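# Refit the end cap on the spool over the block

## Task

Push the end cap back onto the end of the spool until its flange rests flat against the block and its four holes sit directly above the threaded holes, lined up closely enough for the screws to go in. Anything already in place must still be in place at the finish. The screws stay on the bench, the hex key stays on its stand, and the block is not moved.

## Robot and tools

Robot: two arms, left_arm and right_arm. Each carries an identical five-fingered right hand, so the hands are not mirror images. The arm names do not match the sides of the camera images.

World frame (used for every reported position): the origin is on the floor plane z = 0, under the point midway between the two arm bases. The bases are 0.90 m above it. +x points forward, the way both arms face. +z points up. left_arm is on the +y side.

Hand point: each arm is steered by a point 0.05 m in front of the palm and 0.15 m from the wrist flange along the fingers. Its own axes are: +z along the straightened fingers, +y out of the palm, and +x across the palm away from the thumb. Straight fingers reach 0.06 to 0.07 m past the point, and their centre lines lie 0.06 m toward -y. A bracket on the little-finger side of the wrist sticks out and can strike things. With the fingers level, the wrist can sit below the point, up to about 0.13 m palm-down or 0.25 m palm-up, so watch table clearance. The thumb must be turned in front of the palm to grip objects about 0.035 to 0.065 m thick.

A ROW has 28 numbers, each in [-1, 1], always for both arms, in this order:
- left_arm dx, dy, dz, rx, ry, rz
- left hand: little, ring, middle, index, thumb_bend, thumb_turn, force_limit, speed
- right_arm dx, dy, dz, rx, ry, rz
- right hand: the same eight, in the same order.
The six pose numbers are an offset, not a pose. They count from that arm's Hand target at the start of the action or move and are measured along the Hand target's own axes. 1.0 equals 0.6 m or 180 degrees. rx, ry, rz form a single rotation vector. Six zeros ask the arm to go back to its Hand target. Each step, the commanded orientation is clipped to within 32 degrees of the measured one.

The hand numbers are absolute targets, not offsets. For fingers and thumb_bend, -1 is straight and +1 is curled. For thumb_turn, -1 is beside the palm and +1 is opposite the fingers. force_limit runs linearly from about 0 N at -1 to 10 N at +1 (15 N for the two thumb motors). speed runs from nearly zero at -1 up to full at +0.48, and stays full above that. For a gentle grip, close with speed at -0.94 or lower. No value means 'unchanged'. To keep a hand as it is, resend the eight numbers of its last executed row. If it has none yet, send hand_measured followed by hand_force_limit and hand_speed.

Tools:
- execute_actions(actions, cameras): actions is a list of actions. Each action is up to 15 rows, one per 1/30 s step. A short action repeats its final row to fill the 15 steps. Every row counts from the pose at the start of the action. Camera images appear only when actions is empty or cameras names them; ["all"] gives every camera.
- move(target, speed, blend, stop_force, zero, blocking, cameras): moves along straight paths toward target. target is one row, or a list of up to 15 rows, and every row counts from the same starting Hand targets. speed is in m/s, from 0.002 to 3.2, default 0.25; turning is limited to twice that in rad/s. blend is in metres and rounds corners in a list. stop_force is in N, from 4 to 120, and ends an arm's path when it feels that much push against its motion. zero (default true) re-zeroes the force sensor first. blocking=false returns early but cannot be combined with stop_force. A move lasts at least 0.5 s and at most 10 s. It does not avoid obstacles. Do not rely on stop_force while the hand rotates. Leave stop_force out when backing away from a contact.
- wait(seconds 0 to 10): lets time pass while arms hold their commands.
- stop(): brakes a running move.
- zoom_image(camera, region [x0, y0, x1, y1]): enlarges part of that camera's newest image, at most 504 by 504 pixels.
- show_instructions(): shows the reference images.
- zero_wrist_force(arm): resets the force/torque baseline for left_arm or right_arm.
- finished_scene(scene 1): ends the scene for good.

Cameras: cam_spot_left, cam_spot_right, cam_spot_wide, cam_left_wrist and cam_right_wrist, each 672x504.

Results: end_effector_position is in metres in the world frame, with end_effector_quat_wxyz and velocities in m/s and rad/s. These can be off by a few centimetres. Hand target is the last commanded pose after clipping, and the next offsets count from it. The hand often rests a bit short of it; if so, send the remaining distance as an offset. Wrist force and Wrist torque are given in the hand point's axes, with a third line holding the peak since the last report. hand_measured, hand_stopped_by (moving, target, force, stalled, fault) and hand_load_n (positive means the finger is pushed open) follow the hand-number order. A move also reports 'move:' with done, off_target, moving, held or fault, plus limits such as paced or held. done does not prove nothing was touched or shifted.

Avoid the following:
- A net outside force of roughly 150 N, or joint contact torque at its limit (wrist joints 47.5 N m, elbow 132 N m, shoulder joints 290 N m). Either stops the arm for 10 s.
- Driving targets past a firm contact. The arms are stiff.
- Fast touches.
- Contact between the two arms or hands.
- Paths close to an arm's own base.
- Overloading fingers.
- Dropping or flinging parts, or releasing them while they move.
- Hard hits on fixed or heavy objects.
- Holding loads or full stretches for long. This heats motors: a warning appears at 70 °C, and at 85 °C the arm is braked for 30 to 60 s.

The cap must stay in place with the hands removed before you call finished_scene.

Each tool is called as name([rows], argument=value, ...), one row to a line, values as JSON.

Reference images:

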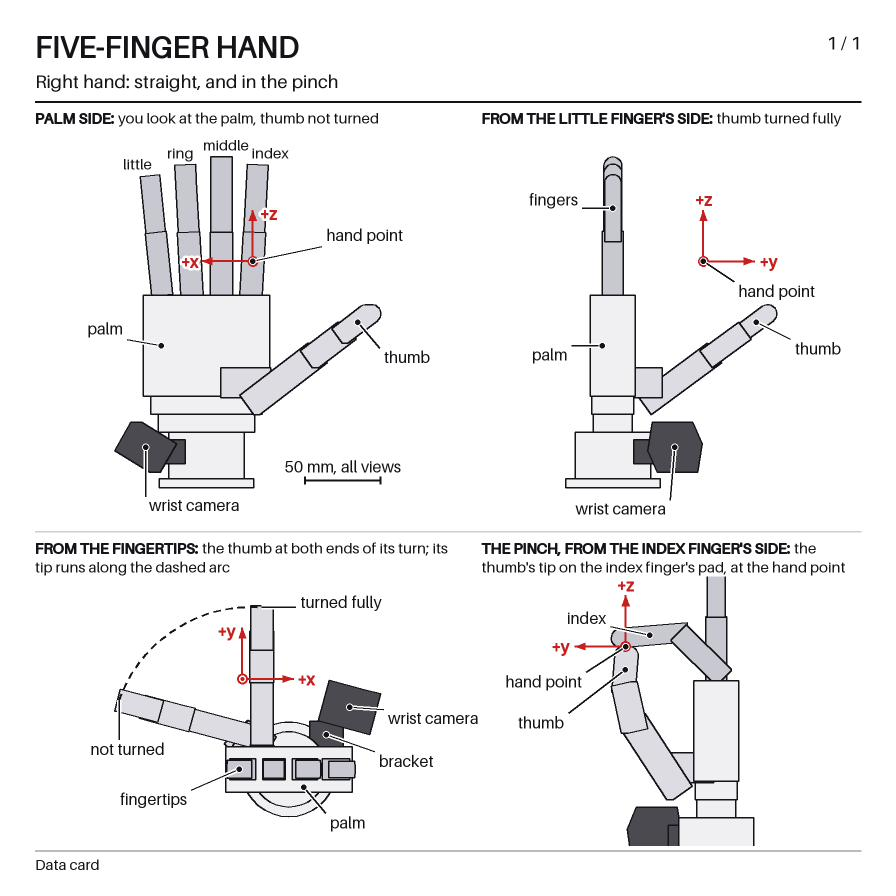

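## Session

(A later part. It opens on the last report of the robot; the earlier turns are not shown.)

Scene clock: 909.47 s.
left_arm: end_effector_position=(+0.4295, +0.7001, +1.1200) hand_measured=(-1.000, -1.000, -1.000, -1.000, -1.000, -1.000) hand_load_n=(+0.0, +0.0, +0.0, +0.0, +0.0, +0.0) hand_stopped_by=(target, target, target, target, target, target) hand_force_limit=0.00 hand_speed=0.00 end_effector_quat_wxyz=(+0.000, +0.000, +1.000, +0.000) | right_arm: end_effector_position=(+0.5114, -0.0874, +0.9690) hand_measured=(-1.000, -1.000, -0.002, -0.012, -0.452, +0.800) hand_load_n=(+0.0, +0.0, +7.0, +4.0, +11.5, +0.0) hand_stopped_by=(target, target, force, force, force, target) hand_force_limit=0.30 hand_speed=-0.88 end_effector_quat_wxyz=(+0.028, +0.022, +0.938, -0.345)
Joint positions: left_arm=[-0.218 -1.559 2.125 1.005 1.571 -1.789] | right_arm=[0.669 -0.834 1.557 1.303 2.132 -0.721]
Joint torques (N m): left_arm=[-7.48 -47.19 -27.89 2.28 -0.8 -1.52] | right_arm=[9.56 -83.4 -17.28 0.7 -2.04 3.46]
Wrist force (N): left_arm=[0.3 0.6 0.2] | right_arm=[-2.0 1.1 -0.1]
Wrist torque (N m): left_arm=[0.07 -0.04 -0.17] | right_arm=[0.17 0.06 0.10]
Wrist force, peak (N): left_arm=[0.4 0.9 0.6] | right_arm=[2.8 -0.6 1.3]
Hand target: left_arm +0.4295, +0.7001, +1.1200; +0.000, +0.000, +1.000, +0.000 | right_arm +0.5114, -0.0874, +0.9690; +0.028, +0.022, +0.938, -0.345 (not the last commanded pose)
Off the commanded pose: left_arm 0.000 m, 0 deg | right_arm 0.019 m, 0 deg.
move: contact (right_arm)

move(target=[0,0,0,0,0,0,-1,-1,-1,-1,-1,-1,0,0,-0.0025,0.0001,0.0001,0,0,0,-1,-1,0.4,0.4,0.2,0.8,0.3,-0.88], speed=0.01)

move(target=[0,0,0,0,0,0,-1,-1,-1,-1,-1,-1,0,0,0,0,0,0,-0.005,0,-1,-1,0.4,0.4,0.2,0.8,0.3,-0.88], speed=0.02)

move(target=[0,0,0,0,0,0,-1,-1,-1,-1,-1,-1,0,0,0,0,0,0,0.01,0,-1,-1,0.4,0.4,0.2,0.8,0.3,-0.88], speed=0.02)

move(target=[0,0,0,0,0,0,-1,-1,-1,-1,-1,-1,0,0,0,0,0,0,-0.005,0.005,-1,-1,0.4,0.4,0.2,0.8,0.3,-0.88], speed=0.02)

move(target=[0,0,0,0,0,0,-1,-1,-1,-1,-1,-1,0,0,0,0,0,0,0,-0.01,-1,-1,0.4,0.4,0.2,0.8,0.3,-0.88], speed=0.02)

Scene clock: 915.60 s.
left_arm: end_effector_position=(+0.4295, +0.7001, +1.1200) hand_measured=(-1.000, -1.000, -1.000, -1.000, -1.000, -1.000) hand_load_n=(+0.0, +0.0, +0.0, +0.0, -0.5, +0.0) hand_stopped_by=(target, target, target, target, target, target) hand_force_limit=0.00 hand_speed=0.00 end_effector_quat_wxyz=(+0.000, +0.000, +1.000, +0.000) | right_arm: end_effector_position=(+0.5129, -0.0874, +0.9691) hand_measured=(-1.000, -1.000, -0.002, -0.012, -0.452, +0.800) hand_load_n=(+0.5, +0.0, +7.5, +4.5, +11.0, +0.0) hand_stopped_by=(target, target, force, force, force, target) hand_force_limit=0.30 hand_speed=-0.88 end_effector_quat_wxyz=(+0.028, +0.022, +0.938, -0.345)
Joint positions: left_arm=[-0.218 -1.559 2.125 1.005 1.571 -1.789] | right_arm=[0.667 -0.833 1.555 1.304 2.133 -0.723]
Joint torques (N m): left_arm=[-7.34 -48.69 -28.59 1.62 -0.87 -0.94] | right_arm=[-12.97 -68.66 -38.78 6.68 2.47 -3.07]
Wrist force (N): left_arm=[0.1 0.6 0.2] | right_arm=[-0.8 1.0 0.3]
Wrist torque (N m): left_arm=[0.07 0.00 -0.18] | right_arm=[0.16 0.05 0.12]
Wrist force, peak (N): left_arm=[0.3 0.8 0.7] | right_arm=[-2.3 1.1 -0.2]
Hand target: left_arm +0.4295, +0.7001, +1.1200; +0.000, +0.000, +1.000, +0.000 | right_arm +0.5129, -0.0874, +0.9690; +0.028, +0.022, +0.938, -0.345
Off the commanded pose: left_arm 0.000 m, 0 deg | right_arm 0.000 m, 0 deg.
move: done

Scene clock: 916.30 s.
left_arm: end_effector_position=(+0.4295, +0.7001, +1.1200) hand_measured=(-1.000, -1.000, -1.000, -1.000, -1.000, -1.000) hand_load_n=(+0.0, +0.0, +0.0, +0.0, +0.0, +0.0) hand_stopped_by=(target, target, target, target, target, target) hand_force_limit=0.00 hand_speed=0.00 end_effector_quat_wxyz=(+0.000, +0.000, +1.000, +0.000) | right_arm: end_effector_position=(+0.5129, -0.0874, +0.9690) hand_measured=(-1.000, -1.000, -0.002, -0.012, -0.452, +0.800) hand_load_n=(+0.0, +0.0, +6.5, +5.0, +11.0, +1.5) hand_stopped_by=(target, target, force, force, force, target) hand_force_limit=0.30 hand_speed=-0.88 end_effector_quat_wxyz=(+0.036, +0.020, +0.938, -0.345)
Joint positions: left_arm=[-0.218 -1.559 2.125 1.005 1.571 -1.789] | right_arm=[0.671 -0.836 1.56 1.291 2.143 -0.726]
Joint torques (N m): left_arm=[-6.43 -46.69 -27.75 1.74 -0.91 -1.05] | right_arm=[1.45 -75.1 -23.63 5.24 -0.64 -3.19]
Wrist force (N): left_arm=[0.2 0.4 0.0] | right_arm=[-1.2 1.5 1.3]
Wrist torque (N m): left_arm=[0.05 -0.01 -0.19] | right_arm=[0.18 0.12 0.13]
Wrist force, peak (N): left_arm=[-0.1 0.9 0.7] | right_arm=[-1.6 1.7 1.6]
Hand target: left_arm +0.4295, +0.7001, +1.1200; +0.000, +0.000, +1.000, +0.000 | right_arm +0.5129, -0.0874, +0.9690; +0.036, +0.020, +0.938, -0.345
Off the commanded pose: left_arm 0.000 m, 0 deg | right_arm 0.000 m, 0 deg.
move: done

Scene clock: 917.33 s.
left_arm: end_effector_position=(+0.4295, +0.7001, +1.1200) hand_measured=(-1.000, -1.000, -1.000, -1.000, -1.000, -1.000) hand_load_n=(+0.0, +0.0, +0.0, +0.0, +0.0, +0.0) hand_stopped_by=(target, target, target, target, target, target) hand_force_limit=0.00 hand_speed=0.00 end_effector_quat_wxyz=(+0.000, +0.000, +1.000, +0.000) | right_arm: end_effector_position=(+0.5129, -0.0874, +0.9691) hand_measured=(-1.000, -1.000, -0.002, -0.012, -0.452, +0.800) hand_load_n=(+0.0, +0.0, +8.5, +3.5, +11.5, -1.5) hand_stopped_by=(target, target, force, force, force, target) hand_force_limit=0.30 hand_speed=-0.88 end_effector_quat_wxyz=(+0.021, +0.025, +0.938, -0.345)
Joint positions: left_arm=[-0.218 -1.559 2.125 1.005 1.571 -1.789] | right_arm=[0.664 -0.829 1.549 1.316 2.122 -0.72]
Joint torques (N m): left_arm=[-7.35 -48.69 -28.15 1.86 -0.35 -0.85] | right_arm=[-0.51 -76.4 -28.34 1.67 0.95 2.05]
Wrist force (N): left_arm=[0.6 0.7 0.3] | right_arm=[-2.8 0.7 -1.5]
Wrist torque (N m): left_arm=[0.07 -0.08 -0.15] | right_arm=[0.17 -0.04 -0.06]
Wrist force, peak (N): left_arm=[0.0 0.8 0.7] | right_arm=[-2.8 0.8 -1.7]
Hand target: left_arm +0.4295, +0.7001, +1.1200; +0.000, +0.000, +1.000, +0.000 | right_arm +0.5129, -0.0874, +0.9690; +0.021, +0.025, +0.938, -0.345
Off the commanded pose: left_arm 0.000 m, 0 deg | right_arm 0.000 m, 0 deg.
move: done

Scene clock: 918.10 s.
left_arm: end_effector_position=(+0.4295, +0.7001, +1.1200) hand_measured=(-1.000, -1.000, -1.000, -1.000, -1.000, -1.000) hand_load_n=(+0.0, +0.0, +0.0, +0.0, -0.5, +0.0) hand_stopped_by=(target, target, target, target, target, target) hand_force_limit=0.00 hand_speed=0.00 end_effector_quat_wxyz=(+0.000, +0.000, +1.000, +0.000) | right_arm: end_effector_position=(+0.5129, -0.0874, +0.9690) hand_measured=(-1.000, -1.000, -0.002, -0.012, -0.452, +0.800) hand_load_n=(+0.0, +0.0, +8.0, +4.0, +11.0, -1.5) hand_stopped_by=(target, target, force, force, force, target) hand_force_limit=0.30 hand_speed=-0.88 end_effector_quat_wxyz=(+0.031, +0.030, +0.938, -0.345)
Joint positions: left_arm=[-0.218 -1.559 2.125 1.005 1.571 -1.789] | right_arm=[0.669 -0.833 1.556 1.303 2.132 -0.705]
Joint torques (N m): left_arm=[-7.51 -48.11 -27.69 1.96 -0.84 -1.44] | right_arm=[-2.62 -75.67 -25.7 3.54 -0.63 -0.75]
Wrist force (N): left_arm=[0.4 0.5 0.3] | right_arm=[-0.4 -0.1 -0.5]
Wrist torque (N m): left_arm=[0.03 -0.05 -0.17] | right_arm=[0.20 0.05 -0.12]
Wrist force, peak (N): left_arm=[0.5 0.8 0.4] | right_arm=[-2.5 0.6 -1.3]
Hand target: left_arm +0.4295, +0.7001, +1.1200; +0.000, +0.000, +1.000, +0.000 | right_arm +0.5129, -0.0874, +0.9690; +0.031, +0.030, +0.938, -0.345
Off the commanded pose: left_arm 0.000 m, 0 deg | right_arm 0.000 m, 0 deg.
move: done

Scene clock: 919.13 s.
left_arm: end_effector_position=(+0.4295, +0.7001, +1.1200) hand_measured=(-1.000, -1.000, -1.000, -1.000, -1.000, -1.000) hand_load_n=(-0.5, +0.0, +0.0, +0.0, -0.5, +0.0) hand_stopped_by=(target, target, target, target, target, target) hand_force_limit=0.00 hand_speed=0.00 end_effector_quat_wxyz=(+0.000, +0.000, +1.000, +0.000) | right_arm: end_effector_position=(+0.5129, -0.0874, +0.9690) hand_measured=(-1.000, -1.000, -0.002, -0.012, -0.452, +0.800) hand_load_n=(+0.0, +0.0, +7.0, +4.5, +11.0, +0.5) hand_stopped_by=(target, target, force, force, force, target) hand_force_limit=0.30 hand_speed=-0.88 end_effector_quat_wxyz=(+0.026, +0.015, +0.938, -0.345)
Joint positions: left_arm=[-0.218 -1.559 2.125 1.005 1.571 -1.789] | right_arm=[0.666 -0.833 1.554 1.304 2.133 -0.74]
Joint torques (N m): left_arm=[-4.53 -46.79 -27.68 1.63 -0.46 -1.06] | right_arm=[-9.08 -82.27 -38.72 6.91 1.9 2]
Wrist force (N): left_arm=[0.4 0.1 0.0] | right_arm=[-1.8 0.8 -0.3]
Wrist torque (N m): left_arm=[0.00 -0.05 -0.18] | right_arm=[0.15 0.07 0.16]
Wrist force, peak (N): left_arm=[0.4 0.4 1.0] | right_arm=[-2.7 -1.2 -1.9]
Hand target: left_arm +0.4295, +0.7001, +1.1200; +0.000, +0.000, +1.000, +0.000 | right_arm +0.5129, -0.0874, +0.9690; +0.026, +0.015, +0.938, -0.345
Off the commanded pose: left_arm 0.000 m, 0 deg | right_arm 0.000 m, 0 deg.
move: done

move(target=[0,0,0,0,0,0,-1,-1,-1,-1,-1,-1,0,0,-0.0333,0.0015,0.0013,0,0,0,-1,-1,0.4,0.4,0.2,0.8,0.3,-0.88], speed=0.01, stop_force=4)

Scene clock: 926.00 s.
left_arm: end_effector_position=(+0.4295, +0.7001, +1.1200) hand_measured=(-1.000, -1.000, -1.000, -1.000, -1.000, -1.000) hand_load_n=(+0.0, +0.0, +0.0, +0.0, +0.0, +0.0) hand_stopped_by=(target, target, target, target, target, target) hand_force_limit=0.00 hand_speed=0.00 end_effector_quat_wxyz=(+0.000, +0.000, +1.000, +0.000) | right_arm: end_effector_position=(+0.5248, -0.0874, +0.9690) hand_measured=(-1.000, -1.000, -0.002, -0.012, -0.452, +0.800) hand_load_n=(+0.0, +0.0, +7.5, +4.5, +11.5, -2.0) hand_stopped_by=(target, target, force, force, force, target) hand_force_limit=0.30 hand_speed=-0.88 end_effector_quat_wxyz=(+0.026, +0.015, +0.938, -0.345)
Joint positions: left_arm=[-0.218 -1.559 2.125 1.005 1.571 -1.789] | right_arm=[0.656 -0.824 1.535 1.308 2.137 -0.75]
Joint torques (N m): left_arm=[-6.91 -46.42 -29.46 1.88 -0.62 -0.63] | right_arm=[7.51 -86.31 -19.65 0.35 -1.03 4.03]
Wrist force (N): left_arm=[0.2 0.6 0.4] | right_arm=[0.9 1.9 1.0]
Wrist torque (N m): left_arm=[0.04 -0.03 -0.18] | right_arm=[0.18 0.04 0.07]
Wrist force, peak (N): left_arm=[0.1 0.9 0.6] | right_arm=[5.6 0.1 0.3]
Hand target: left_arm +0.4295, +0.7001, +1.1200; +0.000, +0.000, +1.000, +0.000 | right_arm +0.5248, -0.0874, +0.9690; +0.026, +0.015, +0.938, -0.345 (not the last commanded pose)
Off the commanded pose: left_arm 0.000 m, 0 deg | right_arm 0.008 m, 0 deg.
move: contact (right_arm)

wait(seconds=0.1, cameras=["cam_right_wrist","cam_spot_left","cam_spot_right"])

zoom_image(camera="cam_right_wrist", region=[210, 250, 350, 370])

zoom_image(camera="cam_spot_left", region=[400, 240, 480, 320])

Scene clock: 927.80 s.
left_arm: end_effector_position=(+0.4295, +0.7001, +1.1200) hand_measured=(-1.000, -1.000, -1.000, -1.000, -1.000, -1.000) hand_load_n=(+0.0, +0.0, +0.0, +0.0, -0.5, +0.5) hand_stopped_by=(target, target, target, target, target, target) hand_force_limit=0.00 hand_speed=0.00 end_effector_quat_wxyz=(+0.000, +0.000, +1.000, +0.000) | right_arm: end_effector_position=(+0.5248, -0.0874, +0.9690) hand_measured=(-1.000, -1.000, -0.002, -0.012, -0.452, +0.800) hand_load_n=(+0.0, +0.0, +7.5, +4.5, +11.5, -2.0) hand_stopped_by=(target, target, force, force, force, target) hand_force_limit=0.30 hand_speed=-0.88 end_effector_quat_wxyz=(+0.026, +0.015, +0.938, -0.345)
Joint positions: left_arm=[-0.218 -1.559 2.125 1.005 1.571 -1.789] | right_arm=[0.656 -0.824 1.535 1.308 2.137 -0.75]
Joint torques (N m): left_arm=[-6.11 -46.43 -28.52 1.64 -0.52 -1.05] | right_arm=[5.93 -84.15 -19.68 0.83 -1.26 3.63]
Wrist force (N): left_arm=[0.3 0.6 0.1] | right_arm=[0.8 1.8 1.1]
Wrist torque (N m): left_arm=[0.06 -0.04 -0.18] | right_arm=[0.15 0.05 0.06]
Wrist force, peak (N): left_arm=[0.5 0.8 0.4] | right_arm=[0.9 2.3 1.0]
Hand target: left_arm +0.4295, +0.7001, +1.1200; +0.000, +0.000, +1.000, +0.000 | right_arm +0.5248, -0.0874, +0.9690; +0.026, +0.015, +0.938, -0.345 (not the last commanded pose)
Off the commanded pose: left_arm 0.000 m, 0 deg | right_arm 0.008 m, 0 deg.
wait: 0.10 s; at rest from the start
camera_calibration:
cam_right_wrist: T_world_to_cam=[[-0.247736, 0.736879, -0.628995, 0.806072], [0.815261, 0.50932, 0.275578, -0.653292], [0.523427, -0.444525, -0.726926, 0.507586], [0, 0, 0, 1]] pos_world=[0.466613, -0.0356084, 1.05603]
Images, in order (width x height): cam_spot_left 672x504, cam_spot_right 672x504, cam_right_wrist 672x504.

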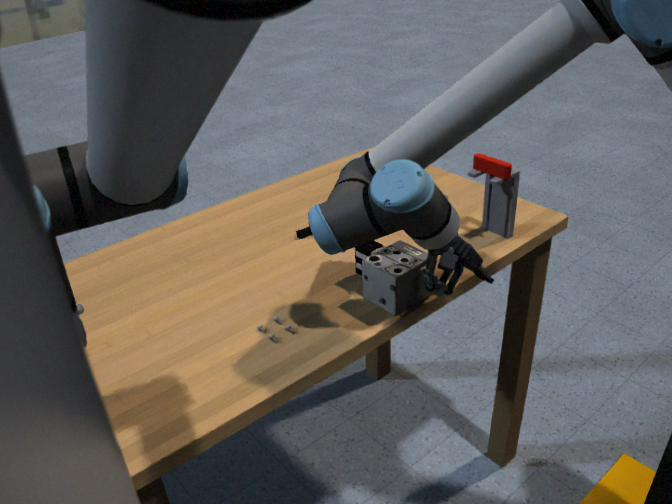

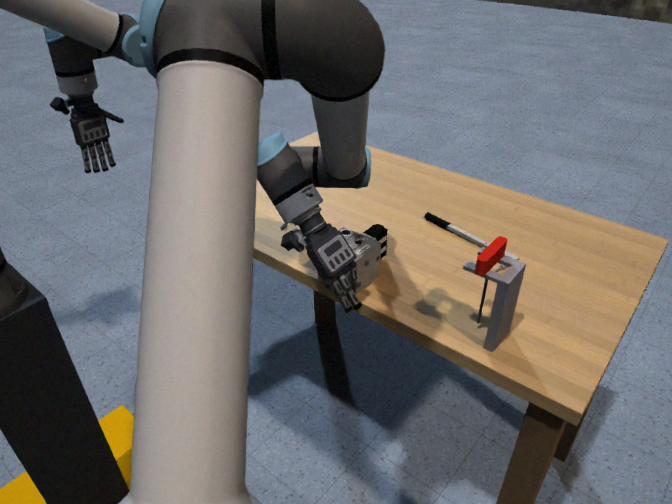

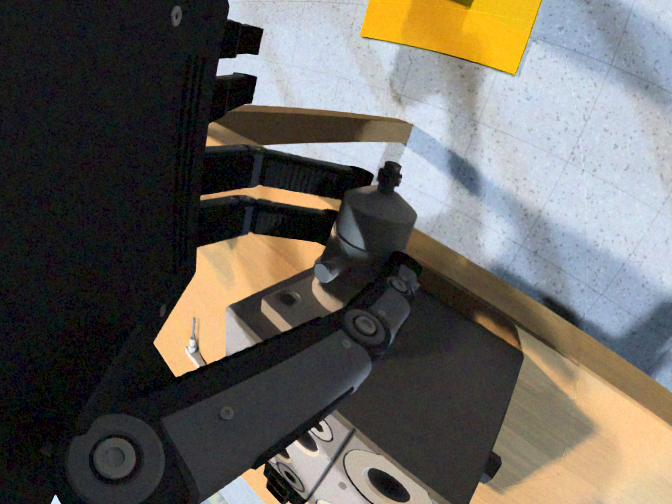

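Scaled by 3.600 from the camera's 672x504 image, which has a finer 960x720 frame.

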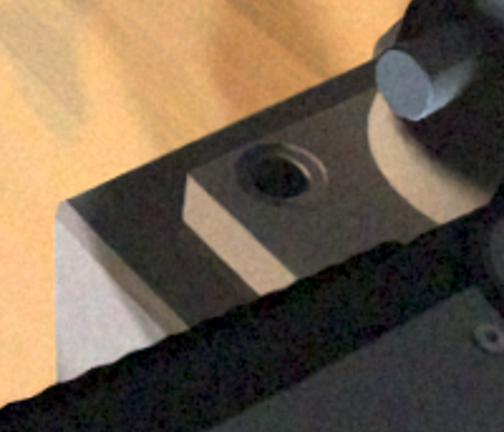

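Scaled by 6.300 from the camera's 672x504 image, which has a finer 960x720 frame.

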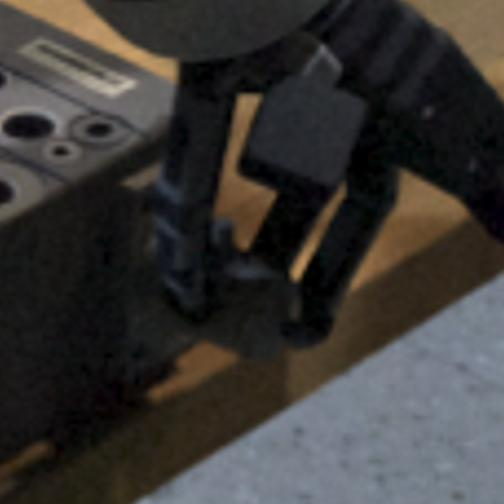

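move(target=[0,0,0,0,0,0,-1,-1,-1,-1,-1,-1,0,0,-0.0133,0.0006,0.0005,0,0,0,-1,-1,0.4,0.4,0.2,0.8,0.3,-0.88], speed=0.01, stop_force=9, cameras=["cam_right_wrist"])

zoom_image(camera="cam_right_wrist", region=[210, 250, 350, 370])

Scene clock: 937.27 s.
left_arm: end_effector_position=(+0.4295, +0.7001, +1.1200) hand_measured=(-1.000, -1.000, -1.000, -1.000, -1.000, -1.000) hand_load_n=(+0.0, +0.0, +0.0, +0.0, -0.5, +0.0) hand_stopped_by=(target, target, target, target, target, target) hand_force_limit=0.00 hand_speed=0.00 end_effector_quat_wxyz=(+0.000, +0.000, +1.000, +0.000) | right_arm: end_effector_position=(+0.5263, -0.0874, +0.9690) hand_measured=(-1.000, -1.000, -0.002, -0.012, -0.452, +0.800) hand_load_n=(+0.0, +0.0, +8.0, +5.0, +11.5, -7.0) hand_stopped_by=(target, target, force, force, force, target) hand_force_limit=0.30 hand_speed=-0.88 end_effector_quat_wxyz=(+0.026, +0.015, +0.938, -0.345)
Joint positions: left_arm=[-0.218 -1.559 2.125 1.005 1.571 -1.789] | right_arm=[0.655 -0.823 1.532 1.309 2.138 -0.751]
Joint torques (N m): left_arm=[-8.14 -47.35 -30.74 1.74 -0.53 -0.86] | right_arm=[5.79 -89.56 -20.87 0.23 -0.58 3.61]
Wrist force (N): left_arm=[0.1 0.4 0.2] | right_arm=[4.1 2.9 0.3]
Wrist torque (N m): left_arm=[0.03 -0.01 -0.19] | right_arm=[0.27 0.07 -0.06]
Wrist force, peak (N): left_arm=[0.2 1.0 0.6] | right_arm=[11.8 -0.3 0.4]
Hand target: left_arm +0.4295, +0.7001, +1.1200; +0.000, +0.000, +1.000, +0.000 | right_arm +0.5263, -0.0874, +0.9690; +0.026, +0.015, +0.938, -0.345 (not the last commanded pose)
Off the commanded pose: left_arm 0.000 m, 0 deg | right_arm 0.006 m, 0 deg.
move: contact (right_arm)
camera_calibration:
cam_right_wrist: T_world_to_cam=[[-0.24775, 0.73692, -0.628943, 0.806396], [0.815281, 0.50929, 0.275573, -0.65452], [0.523389, -0.444492, -0.726974, 0.50687], [0, 0, 0, 1]] pos_world=[0.468113, -0.0356086, 1.05603]
Images, in order (width x height): cam_right_wrist 672x504.

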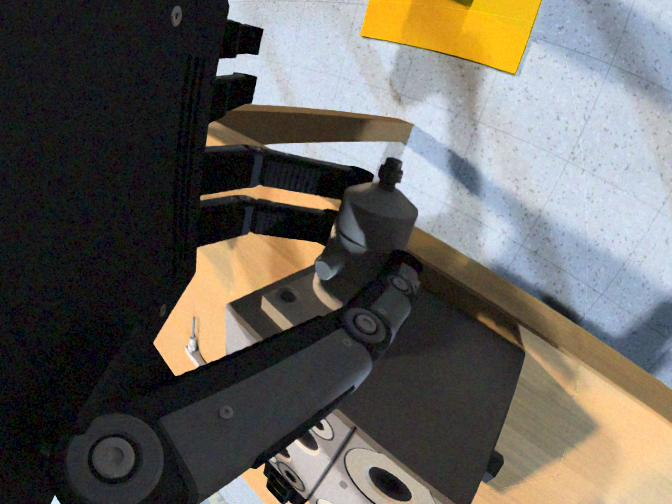

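Scaled by 3.600 from the camera's 672x504 image, which has a finer 960x720 frame.

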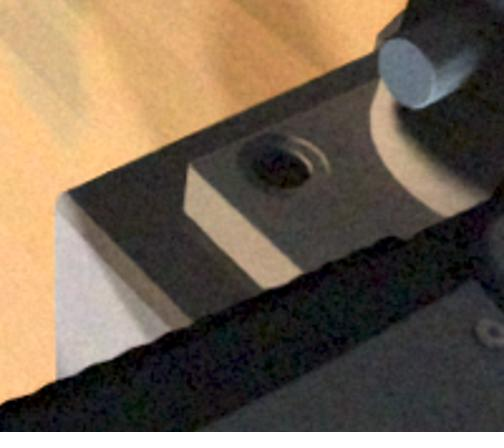

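move(target=[0,0,0,0,0,0,-1,-1,-1,-1,-1,-1,0,0,0,0,0,0,0,0,-1,-1,-0.2,-0.2,-0.6,0.8,0.3,-0.7], cameras=["cam_right_wrist"])

zoom_image(camera="cam_right_wrist", region=[210, 150, 450, 390])

Scene clock: 943.03 s.
left_arm: end_effector_position=(+0.4295, +0.7001, +1.1200) hand_measured=(-1.000, -1.000, -1.000, -1.000, -1.000, -1.000) hand_load_n=(+0.0, +0.0, +0.0, +0.0, +0.0, +0.0) hand_stopped_by=(target, target, target, target, target, target) hand_force_limit=0.00 hand_speed=0.00 end_effector_quat_wxyz=(+0.000, +0.000, +1.000, +0.000) | right_arm: end_effector_position=(+0.5263, -0.0874, +0.9690) hand_measured=(-1.000, -1.000, -0.200, -0.200, -0.600, +0.800) hand_load_n=(-0.5, +0.0, +0.0, +0.0, +0.0, +0.0) hand_stopped_by=(target, target, target, target, target, target) hand_force_limit=0.30 hand_speed=-0.70 end_effector_quat_wxyz=(+0.026, +0.015, +0.938, -0.345)
Joint positions: left_arm=[-0.218 -1.559 2.125 1.005 1.571 -1.789] | right_arm=[0.655 -0.823 1.532 1.309 2.138 -0.751]
Joint torques (N m): left_arm=[-5.39 -48.92 -31.13 1.88 -0.61 -1.08] | right_arm=[0.04 -77.21 -19.36 2.38 -0.53 2.53]
Wrist force (N): left_arm=[0.3 0.5 0.3] | right_arm=[-2.1 2.1 1.8]
Wrist torque (N m): left_arm=[0.04 -0.04 -0.17] | right_arm=[0.26 0.24 0.04]
Wrist force, peak (N): left_arm=[0.5 1.0 0.5] | right_arm=[2.1 3.6 -3.9]
Hand target: left_arm +0.4295, +0.7001, +1.1200; +0.000, +0.000, +1.000, +0.000 | right_arm +0.5263, -0.0874, +0.9690; +0.026, +0.015, +0.938, -0.345
Off the commanded pose: left_arm 0.000 m, 0 deg | right_arm 0.000 m, 0 deg.
move: done
camera_calibration:
cam_right_wrist: T_world_to_cam=[[-0.247691, 0.736957, -0.628922, 0.806347], [0.815299, 0.509236, 0.275619, -0.65458], [0.523389, -0.444491, -0.726974, 0.50687], [0, 0, 0, 1]] pos_world=[0.468112, -0.0356089, 1.05603]
Images, in order (width x height): cam_right_wrist 672x504.

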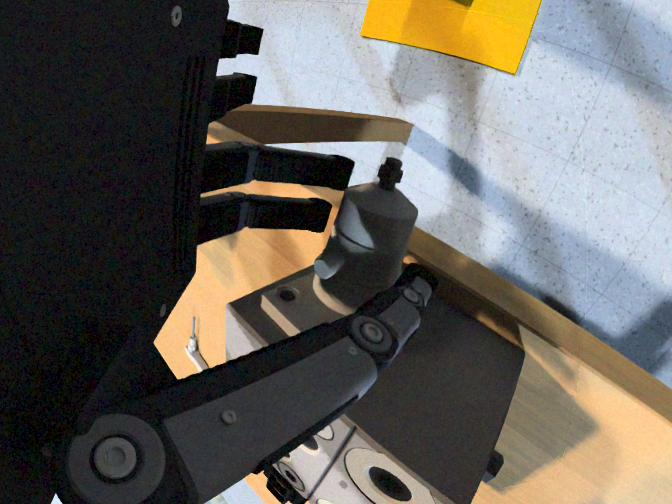

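Scaled by 2.100 from the camera's 672x504 image, which has a finer 960x720 frame.

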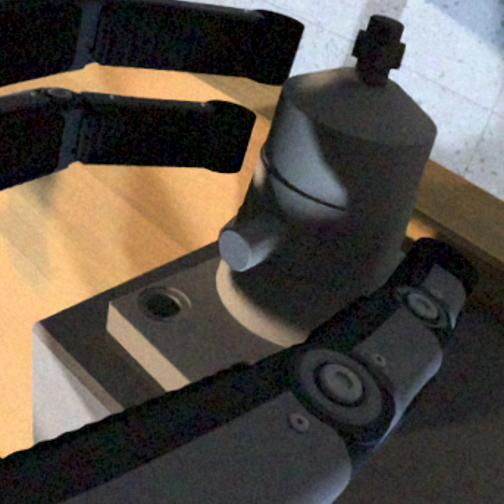

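move([
  [0,0,0,0,0,0,-1,-1,-1,-1,-1,-1,0,0,0,0,0,0,0,0,-1,-1,-0.85,-0.85,-1,0.8,0.3,-0.4],
  [0,0,0,0,0,0,-1,-1,-1,-1,-1,-1,0,0,0,0,-0.1667,0,0,0,-1,-1,-0.85,-0.85,-1,0.8,0.3,-0.4],
], speed=0.08, cameras=["cam_right_wrist","cam_spot_left","cam_spot_right"])

zoom_image(camera="cam_right_wrist", region=[210, 150, 510, 450])

Scene clock: 947.80 s.
left_arm: end_effector_position=(+0.4295, +0.7001, +1.1200) hand_measured=(-1.000, -1.000, -1.000, -1.000, -1.000, -1.000) hand_load_n=(+0.0, +0.0, +0.0, +0.0, +0.0, +0.0) hand_stopped_by=(target, target, target, target, target, target) hand_force_limit=0.00 hand_speed=0.00 end_effector_quat_wxyz=(+0.000, +0.000, +1.000, +0.000) | right_arm: end_effector_position=(+0.5225, -0.0224, +1.0451) hand_measured=(-1.000, -1.000, -0.850, -0.850, -1.000, +0.800) hand_load_n=(+0.0, +0.0, -0.5, +0.0, +0.0, +0.0) hand_stopped_by=(target, target, target, target, target, target) hand_force_limit=0.30 hand_speed=-0.40 end_effector_quat_wxyz=(+0.026, +0.015, +0.938, -0.345) end_effector_velocity=(+0.000, -0.001, -0.002) end_effector_angular_velocity=(+0.001, +0.001, +0.001)
Joint positions: left_arm=[-0.218 -1.559 2.125 1.005 1.571 -1.789] | right_arm=[0.723 -0.829 1.387 1.498 2.107 -0.68]
Joint velocities: left_arm=[within noise] | right_arm=[-0.001 0 0.003 -0.005 0 -0.002]
Joint torques (N m): left_arm=[-8.3 -49.82 -31.41 2.05 -0.7 -1] | right_arm=[-15.29 -74.63 -24.67 1.61 2.22 -3.31]
Wrist force (N): left_arm=[0.4 0.4 0.5] | right_arm=[-1.8 2.6 1.7]
Wrist torque (N m): left_arm=[0.02 -0.05 -0.17] | right_arm=[0.36 0.18 -0.05]
Wrist force, peak (N): left_arm=[0.6 0.8 0.7] | right_arm=[-1.9 2.6 2.5]
Hand target: left_arm +0.4295, +0.7001, +1.1200; +0.000, +0.000, +1.000, +0.000 | right_arm +0.5226, -0.0225, +1.0450; +0.026, +0.015, +0.938, -0.345
Off the commanded pose: left_arm 0.000 m, 0 deg | right_arm 0.000 m, 0 deg.
move: done
camera_calibration:
cam_right_wrist: T_world_to_cam=[[-0.247567, 0.737092, -0.628813, 0.805181], [0.815321, 0.509112, 0.275783, -0.705748], [0.523414, -0.44441, -0.727006, 0.593096], [0, 0, 0, 1]] pos_world=[0.464312, 0.0293903, 1.13213]
Images, in order (width x height): cam_spot_left 672x504, cam_spot_right 672x504, cam_right_wrist 672x504.

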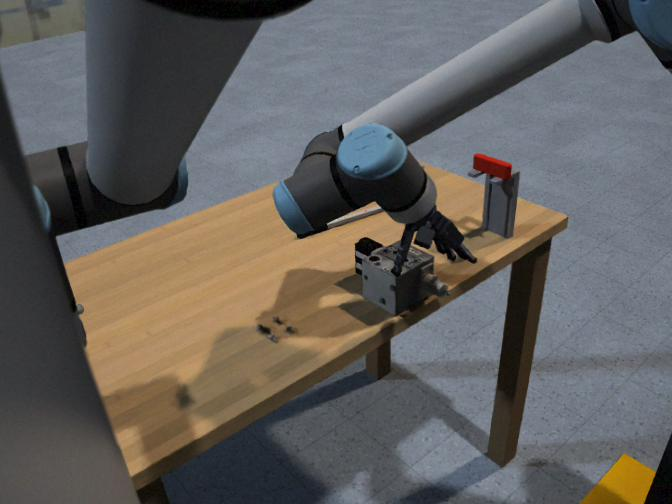

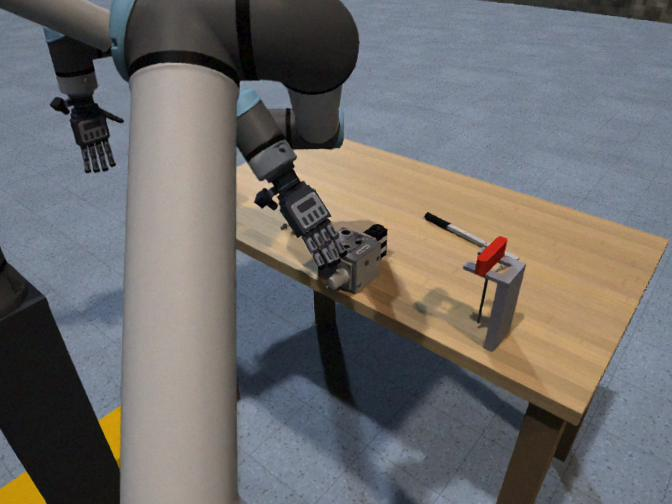

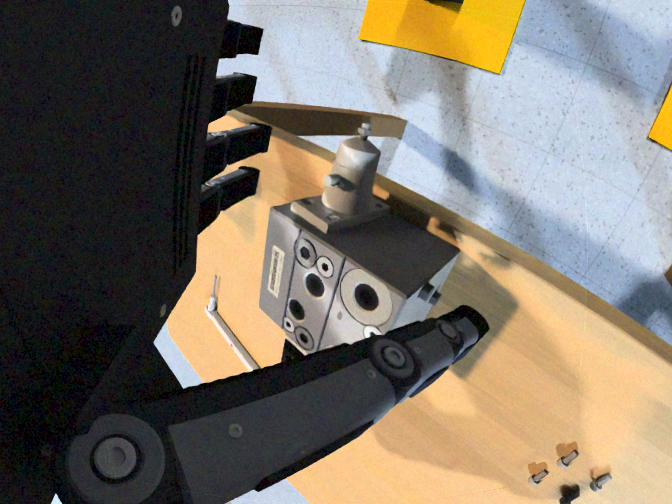

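Scaled by 1.680 from the camera's 672x504 image, which has a finer 960x720 frame.

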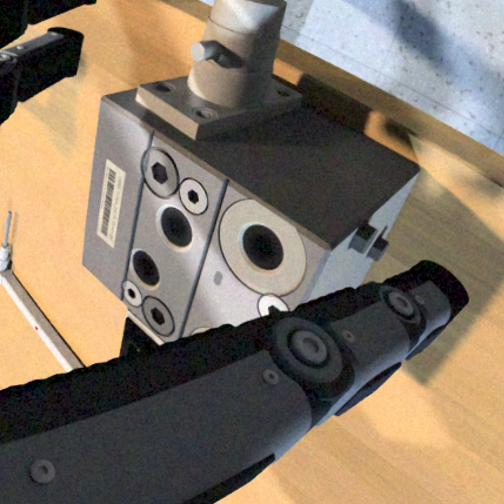

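zoom_image(camera="cam_right_wrist", region=[265, 110, 465, 290])

zoom_image(camera="cam_spot_left", region=[385, 245, 455, 320])

zoom_image(camera="cam_spot_right", region=[305, 220, 395, 300])

Scaled by 2.520 from the camera's 672x504 image, which has a finer 960x720 frame.

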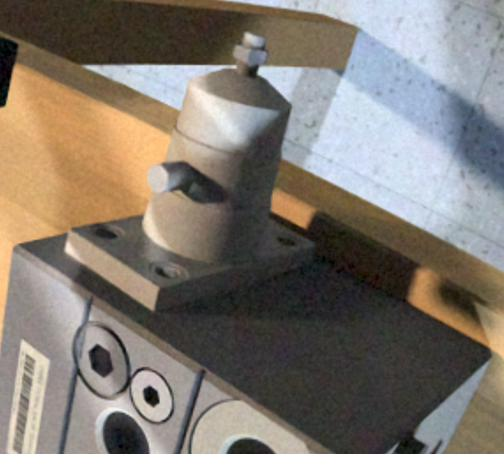

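Scaled by 6.720 from the camera's 672x504 image, which has a finer 960x720 frame.

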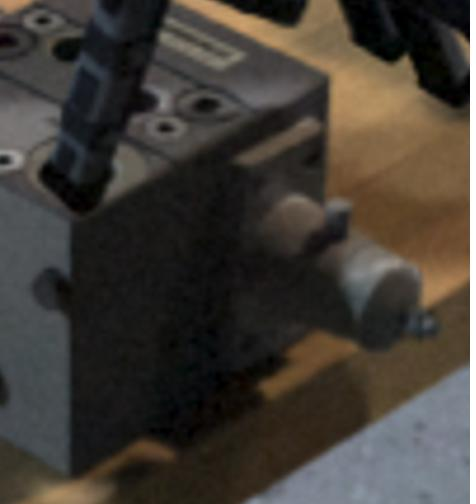

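Scaled by 5.600 from the camera's 672x504 image, which has a finer 960x720 frame.

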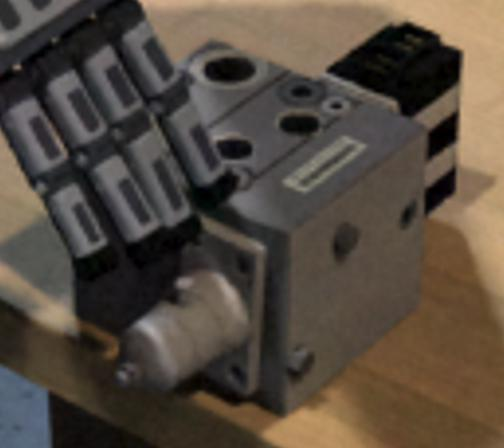

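zoom_image(camera="cam_right_wrist", region=[265, 185, 345, 245])

zoom_image(camera="cam_right_wrist", region=[340, 185, 470, 290])

Scaled by 6.300 from the camera's 672x504 image, which has a finer 960x720 frame.

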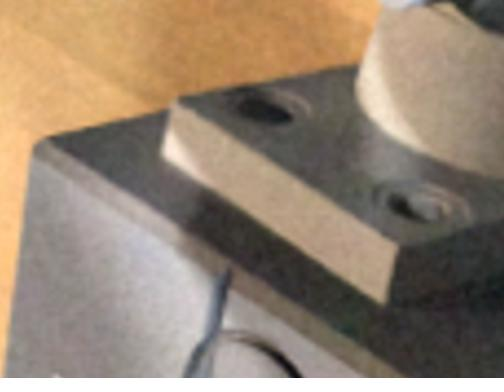

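Scaled by 3.877 from the camera's 672x504 image, which has a finer 960x720 frame.

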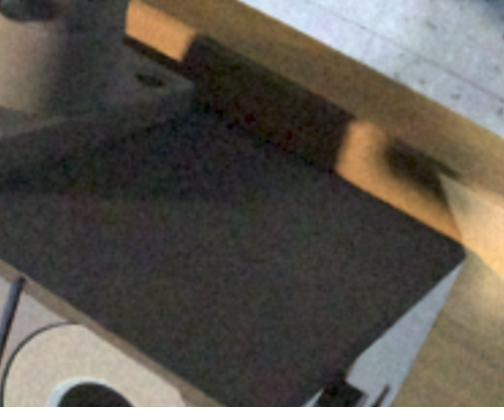

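move([
  [0,0,0,0,0,0,-1,-1,-1,-1,-1,-1,0,0,0,0,0.1667,0,0,0,-1,-1,-0.85,-0.85,-1,0.8,0.3,-0.4],
  [0,0,0,0,0,0,-1,-1,-1,-1,-1,-1,0,0,0,0,0.1667,0,0,0,-1,-1,-0.2,-0.2,-0.6,0.8,0.3,-0.6],
  [0,0,0,0,0,0,-1,-1,-1,-1,-1,-1,0,0,0,0,0.1667,0,0,0,-1,-1,0.3,0.3,0.1,0.8,-0.4,-0.88],
], speed=0.08, cameras=["cam_right_wrist"])

zoom_image(camera="cam_right_wrist", region=[210, 150, 450, 390])

Scene clock: 969.83 s.
left_arm: end_effector_position=(+0.4295, +0.7001, +1.1200) hand_measured=(-1.000, -1.000, -1.000, -1.000, -1.000, -1.000) hand_load_n=(+0.0, +0.0, +0.0, +0.0, +0.0, +0.0) hand_stopped_by=(target, target, target, target, target, target) hand_force_limit=0.00 hand_speed=0.00 end_effector_quat_wxyz=(+0.000, +0.000, +1.000, +0.000) | right_arm: end_effector_position=(+0.5263, -0.0874, +0.9690) hand_measured=(-1.000, -1.000, -0.002, -0.002, -0.484, +0.800) hand_load_n=(+0.0, -0.5, +4.5, +8.0, +5.5, +0.0) hand_stopped_by=(target, target, force, force, force, target) hand_force_limit=-0.40 hand_speed=-0.88 end_effector_quat_wxyz=(+0.026, +0.015, +0.938, -0.345)
Joint positions: left_arm=[-0.218 -1.559 2.125 1.005 1.571 -1.789] | right_arm=[0.655 -0.823 1.532 1.309 2.138 -0.751]
Joint torques (N m): left_arm=[-5.49 -45.91 -31.26 1.85 -0.27 -0.96] | right_arm=[11.21 -87.19 -40.83 6.74 -1.17 3.2]
Wrist force (N): left_arm=[0.2 0.4 0.5] | right_arm=[-1.9 0.3 7.4]
Wrist torque (N m): left_arm=[0.02 -0.03 -0.18] | right_arm=[0.38 0.13 0.06]
Wrist force, peak (N): left_arm=[0.1 1.1 0.9] | right_arm=[-2.0 -2.4 10.0]
Hand target: left_arm +0.4295, +0.7001, +1.1200; +0.000, +0.000, +1.000, +0.000 | right_arm +0.5263, -0.0874, +0.9690; +0.026, +0.015, +0.938, -0.345
Off the commanded pose: left_arm 0.000 m, 0 deg | right_arm 0.000 m, 0 deg.
move: done
camera_calibration:
cam_right_wrist: T_world_to_cam=[[-0.24775, 0.73692, -0.628943, 0.806396], [0.815281, 0.50929, 0.275573, -0.65452], [0.523389, -0.444492, -0.726974, 0.50687], [0, 0, 0, 1]] pos_world=[0.468113, -0.0356086, 1.05603]
Images, in order (width x height): cam_right_wrist 672x504.

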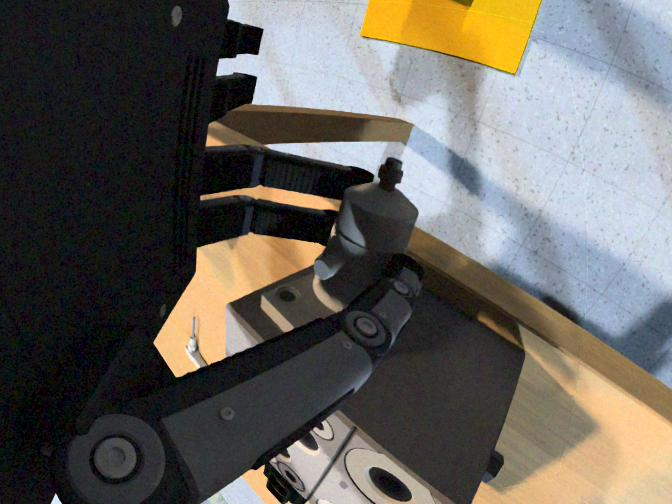

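Scaled by 2.100 from the camera's 672x504 image, which has a finer 960x720 frame.

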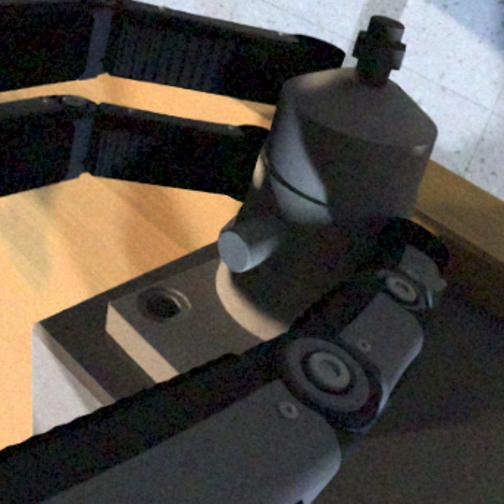

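move(target=[0,0,0,0,0,0,-1,-1,-1,-1,-1,-1,0,0,0,0,0,0.0152,-0.0007,-0.0006,-1,-1,0.3,0.3,0.1,0.8,-0.4,-0.88], speed=0.03, cameras=["cam_right_wrist"])

zoom_image(camera="cam_right_wrist", region=[210, 150, 450, 390])

Scene clock: 973.83 s.
left_arm: end_effector_position=(+0.4295, +0.7001, +1.1200) hand_measured=(-1.000, -1.000, -1.000, -1.000, -1.000, -1.000) hand_load_n=(+0.0, +0.0, +0.0, +0.0, +0.0, +0.0) hand_stopped_by=(target, target, target, target, target, target) hand_force_limit=0.00 hand_speed=0.00 end_effector_quat_wxyz=(+0.000, +0.000, +1.000, +0.000) | right_arm: end_effector_position=(+0.5263, -0.0874, +0.9690) hand_measured=(-1.000, -1.000, -0.002, -0.002, -0.484, +0.800) hand_load_n=(+0.0, +0.0, +2.5, +5.5, +7.5, +0.0) hand_stopped_by=(target, target, force, force, force, target) hand_force_limit=-0.40 hand_speed=-0.88 end_effector_quat_wxyz=(+0.026, +0.014, +0.929, -0.368)
Joint positions: left_arm=[-0.218 -1.559 2.125 1.005 1.571 -1.789] | right_arm=[0.667 -0.802 1.518 1.35 2.166 -0.718]
Joint torques (N m): left_arm=[-7.06 -45.68 -31.8 1.6 -1.04 -0.77] | right_arm=[-9.77 -89.08 -31.79 0.57 -2.2 -2.47]
Wrist force (N): left_arm=[0.3 0.5 0.3] | right_arm=[-1.2 2.5 2.3]
Wrist torque (N m): left_arm=[0.05 -0.04 -0.17] | right_arm=[0.25 0.18 -0.07]
Wrist force, peak (N): left_arm=[0.3 0.9 0.8] | right_arm=[-2.1 0.1 7.8]
Hand target: left_arm +0.4295, +0.7001, +1.1200; +0.000, +0.000, +1.000, +0.000 | right_arm +0.5263, -0.0874, +0.9690; +0.026, +0.014, +0.930, -0.368
Off the commanded pose: left_arm 0.000 m, 0 deg | right_arm 0.000 m, 0 deg.
move: done
camera_calibration:
cam_right_wrist: T_world_to_cam=[[-0.247792, 0.705789, -0.663672, 0.837325], [0.815258, 0.522001, 0.250738, -0.629331], [0.523406, -0.478933, -0.704748, 0.482297], [0, 0, 0, 1]] pos_world=[0.468113, -0.0314752, 1.0534]
Images, in order (width x height): cam_right_wrist 672x504.

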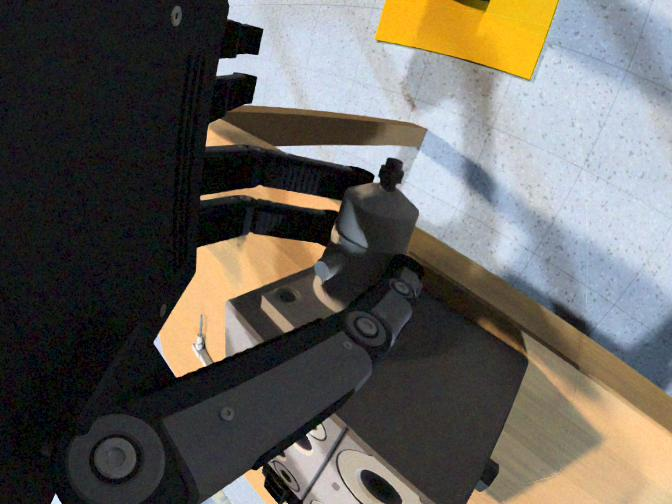

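Scaled by 2.100 from the camera's 672x504 image, which has a finer 960x720 frame.

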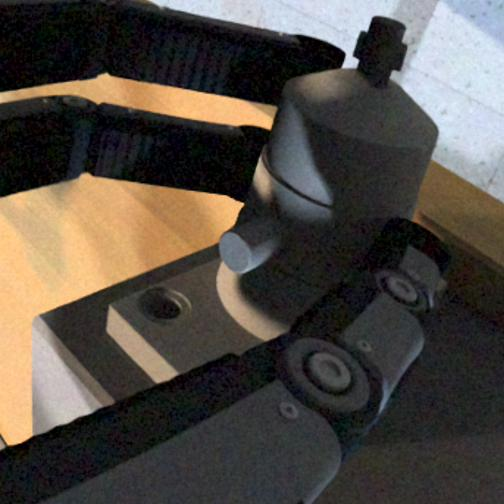

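move(target=[0,0,0,0,0,0,-1,-1,-1,-1,-1,-1,0,0,-0.0067,0.0003,0.0003,0,0,0,-1,-1,0.3,0.3,0.1,0.8,-0.4,-0.88], speed=0.01, stop_force=6)

move([
  [0,0,0,0,0,0,-1,-1,-1,-1,-1,-1,0,0,0,0,0,0,0,0,-1,-1,-0.2,-0.2,-0.6,0.8,0.3,-0.7],
  [0,0,0,0,0,0,-1,-1,-1,-1,-1,-1,0,0,0,0,0,0,0,0,-1,-1,-0.85,-0.85,-1,0.8,0.3,-0.4],
  [0,0,0,0,0,0,-1,-1,-1,-1,-1,-1,0,0,0,0,-0.1667,0,0,0,-1,-1,-0.85,-0.85,-1,0.8,0.3,-0.4],
], speed=0.08, cameras=["cam_right_wrist","cam_spot_right"])

zoom_image(camera="cam_right_wrist", region=[265, 185, 345, 245])

zoom_image(camera="cam_spot_right", region=[305, 220, 395, 300])

Scene clock: 978.93 s.
left_arm: end_effector_position=(+0.4295, +0.7001, +1.1200) hand_measured=(-1.000, -1.000, -1.000, -1.000, -1.000, -1.000) hand_load_n=(+0.0, +0.0, +0.0, +0.0, +0.0, +0.0) hand_stopped_by=(target, target, target, target, target, target) hand_force_limit=0.00 hand_speed=0.00 end_effector_quat_wxyz=(+0.000, +0.000, +1.000, +0.000) | right_arm: end_effector_position=(+0.5269, -0.0875, +0.9689) hand_measured=(-1.000, -1.000, -0.002, -0.002, -0.484, +0.800) hand_load_n=(+0.0, +0.0, +1.5, +6.0, +7.5, -1.5) hand_stopped_by=(target, target, force, force, force, target) hand_force_limit=-0.40 hand_speed=-0.88 end_effector_quat_wxyz=(+0.026, +0.014, +0.930, -0.368)
Joint positions: left_arm=[-0.218 -1.559 2.125 1.005 1.571 -1.789] | right_arm=[0.666 -0.802 1.518 1.35 2.166 -0.719]
Joint torques (N m): left_arm=[-7.23 -45.83 -32.96 1.75 -0.83 -0.95] | right_arm=[11.26 -88.32 -17.85 0.48 -2.05 3.47]
Wrist force (N): left_arm=[0.2 0.3 0.5] | right_arm=[-0.9 1.8 0.9]
Wrist torque (N m): left_arm=[0.00 -0.02 -0.19] | right_arm=[0.28 0.11 0.09]
Wrist force, peak (N): left_arm=[0.1 0.9 0.7] | right_arm=[6.0 -0.5 0.7]
Hand target: left_arm +0.4295, +0.7001, +1.1200; +0.000, +0.000, +1.000, +0.000 | right_arm +0.5269, -0.0875, +0.9689; +0.026, +0.014, +0.930, -0.368 (not the last commanded pose)
Off the commanded pose: left_arm 0.000 m, 0 deg | right_arm 0.003 m, 0 deg.
move: contact (right_arm)

Scene clock: 981.77 s.
left_arm: end_effector_position=(+0.4295, +0.7001, +1.1200) hand_measured=(-1.000, -1.000, -1.000, -1.000, -1.000, -1.000) hand_load_n=(+0.0, +0.0, +0.0, +0.0, +0.0, +0.0) hand_stopped_by=(target, target, target, target, target, target) hand_force_limit=0.00 hand_speed=0.00 end_effector_quat_wxyz=(+0.000, +0.000, +1.000, +0.000) | right_arm: end_effector_position=(+0.5231, -0.0189, +1.0418) hand_measured=(-1.000, -1.000, -0.850, -0.850, -1.000, +0.800) hand_load_n=(+0.0, +0.0, +0.0, +0.0, +0.0, +0.0) hand_stopped_by=(target, target, target, target, target, target) hand_force_limit=0.30 hand_speed=-0.40 end_effector_quat_wxyz=(+0.026, +0.014, +0.930, -0.367)
Joint positions: left_arm=[-0.218 -1.559 2.125 1.005 1.571 -1.789] | right_arm=[0.737 -0.802 1.368 1.54 2.131 -0.646]
Joint torques (N m): left_arm=[-9.86 -46.33 -33.45 1.84 -0.97 -0.74] | right_arm=[-12.59 -80.44 -23.62 0.7 2.36 -3.35]
Wrist force (N): left_arm=[0.1 0.7 0.5] | right_arm=[-1.5 2.4 1.8]
Wrist torque (N m): left_arm=[0.07 -0.02 -0.18] | right_arm=[0.32 0.16 -0.01]
Wrist force, peak (N): left_arm=[0.8 0.6 0.8] | right_arm=[-1.4 2.5 2.8]
Hand target: left_arm +0.4295, +0.7001, +1.1200; +0.000, +0.000, +1.000, +0.000 | right_arm +0.5231, -0.0190, +1.0418; +0.026, +0.014, +0.930, -0.368
Off the commanded pose: left_arm 0.000 m, 0 deg | right_arm 0.000 m, 0 deg.
move: done
camera_calibration:
cam_right_wrist: T_world_to_cam=[[-0.247715, 0.706214, -0.663248, 0.836044], [0.815396, 0.521688, 0.250942, -0.680962], [0.523228, -0.478648, -0.705074, 0.568475], [0, 0, 0, 1]] pos_world=[0.464913, 0.0369224, 1.1262]
Images, in order (width x height): cam_spot_right 672x504, cam_right_wrist 672x504.

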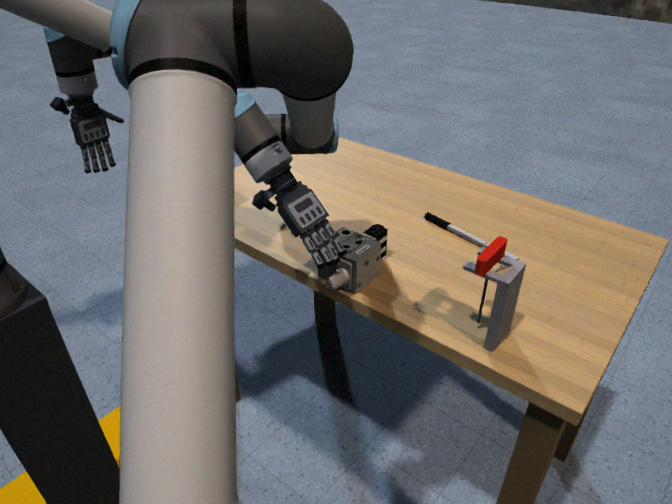

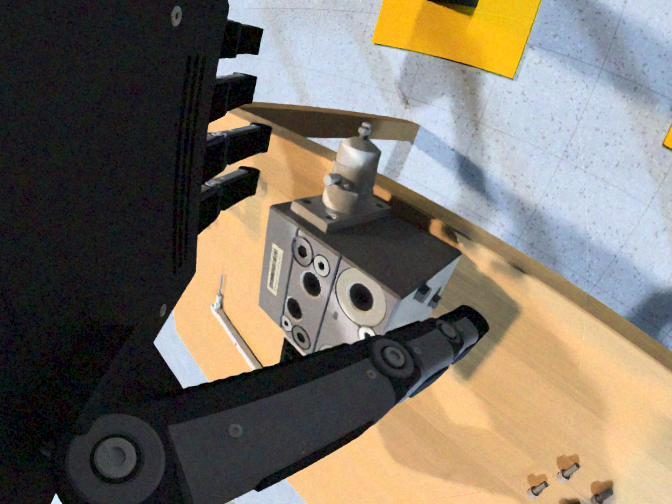

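Scaled by 6.300 from the camera's 672x504 image, which has a finer 960x720 frame.

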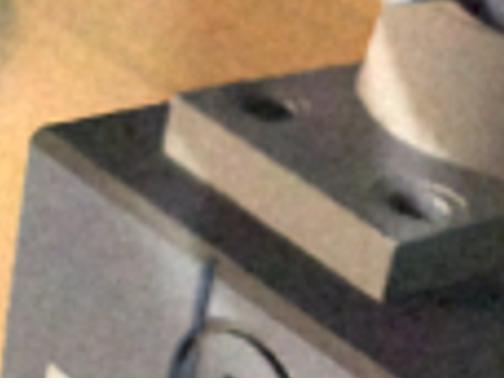

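Scaled by 5.600 from the camera's 672x504 image, which has a finer 960x720 frame.

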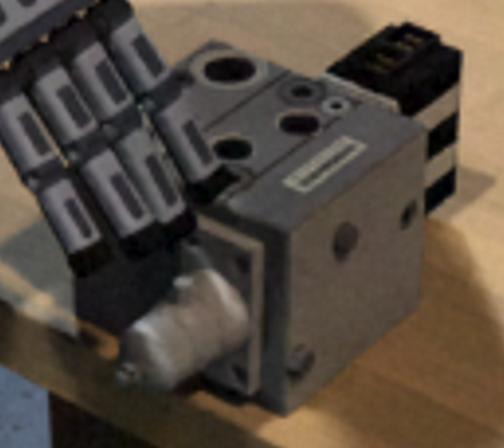

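zoom_image(camera="cam_right_wrist", region=[268, 195, 318, 240])

zoom_image(camera="cam_right_wrist", region=[310, 215, 410, 305])

Scaled by 10.080 from the camera's 672x504 image, which has a finer 960x720 frame.

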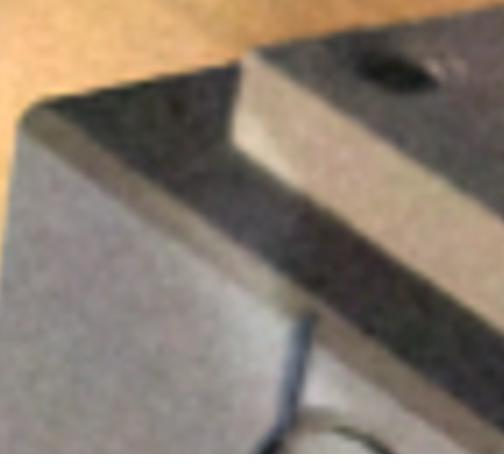

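Scaled by 5.040 from the camera's 672x504 image, which has a finer 960x720 frame.

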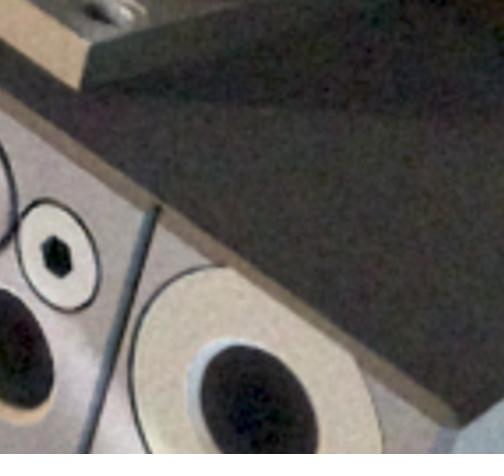

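zoom_image(camera="cam_spot_right", region=[325, 245, 375, 298])

Scaled by 9.509 from the camera's 672x504 image, which has a finer 960x720 frame.

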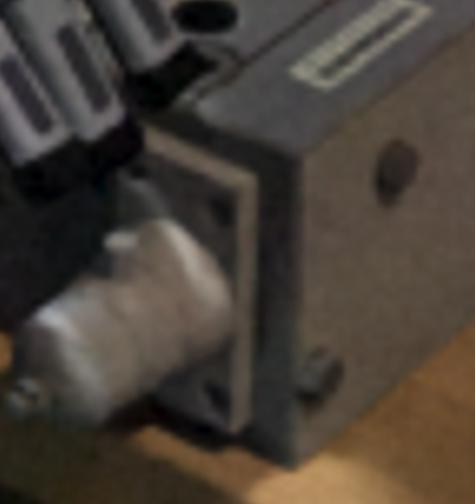

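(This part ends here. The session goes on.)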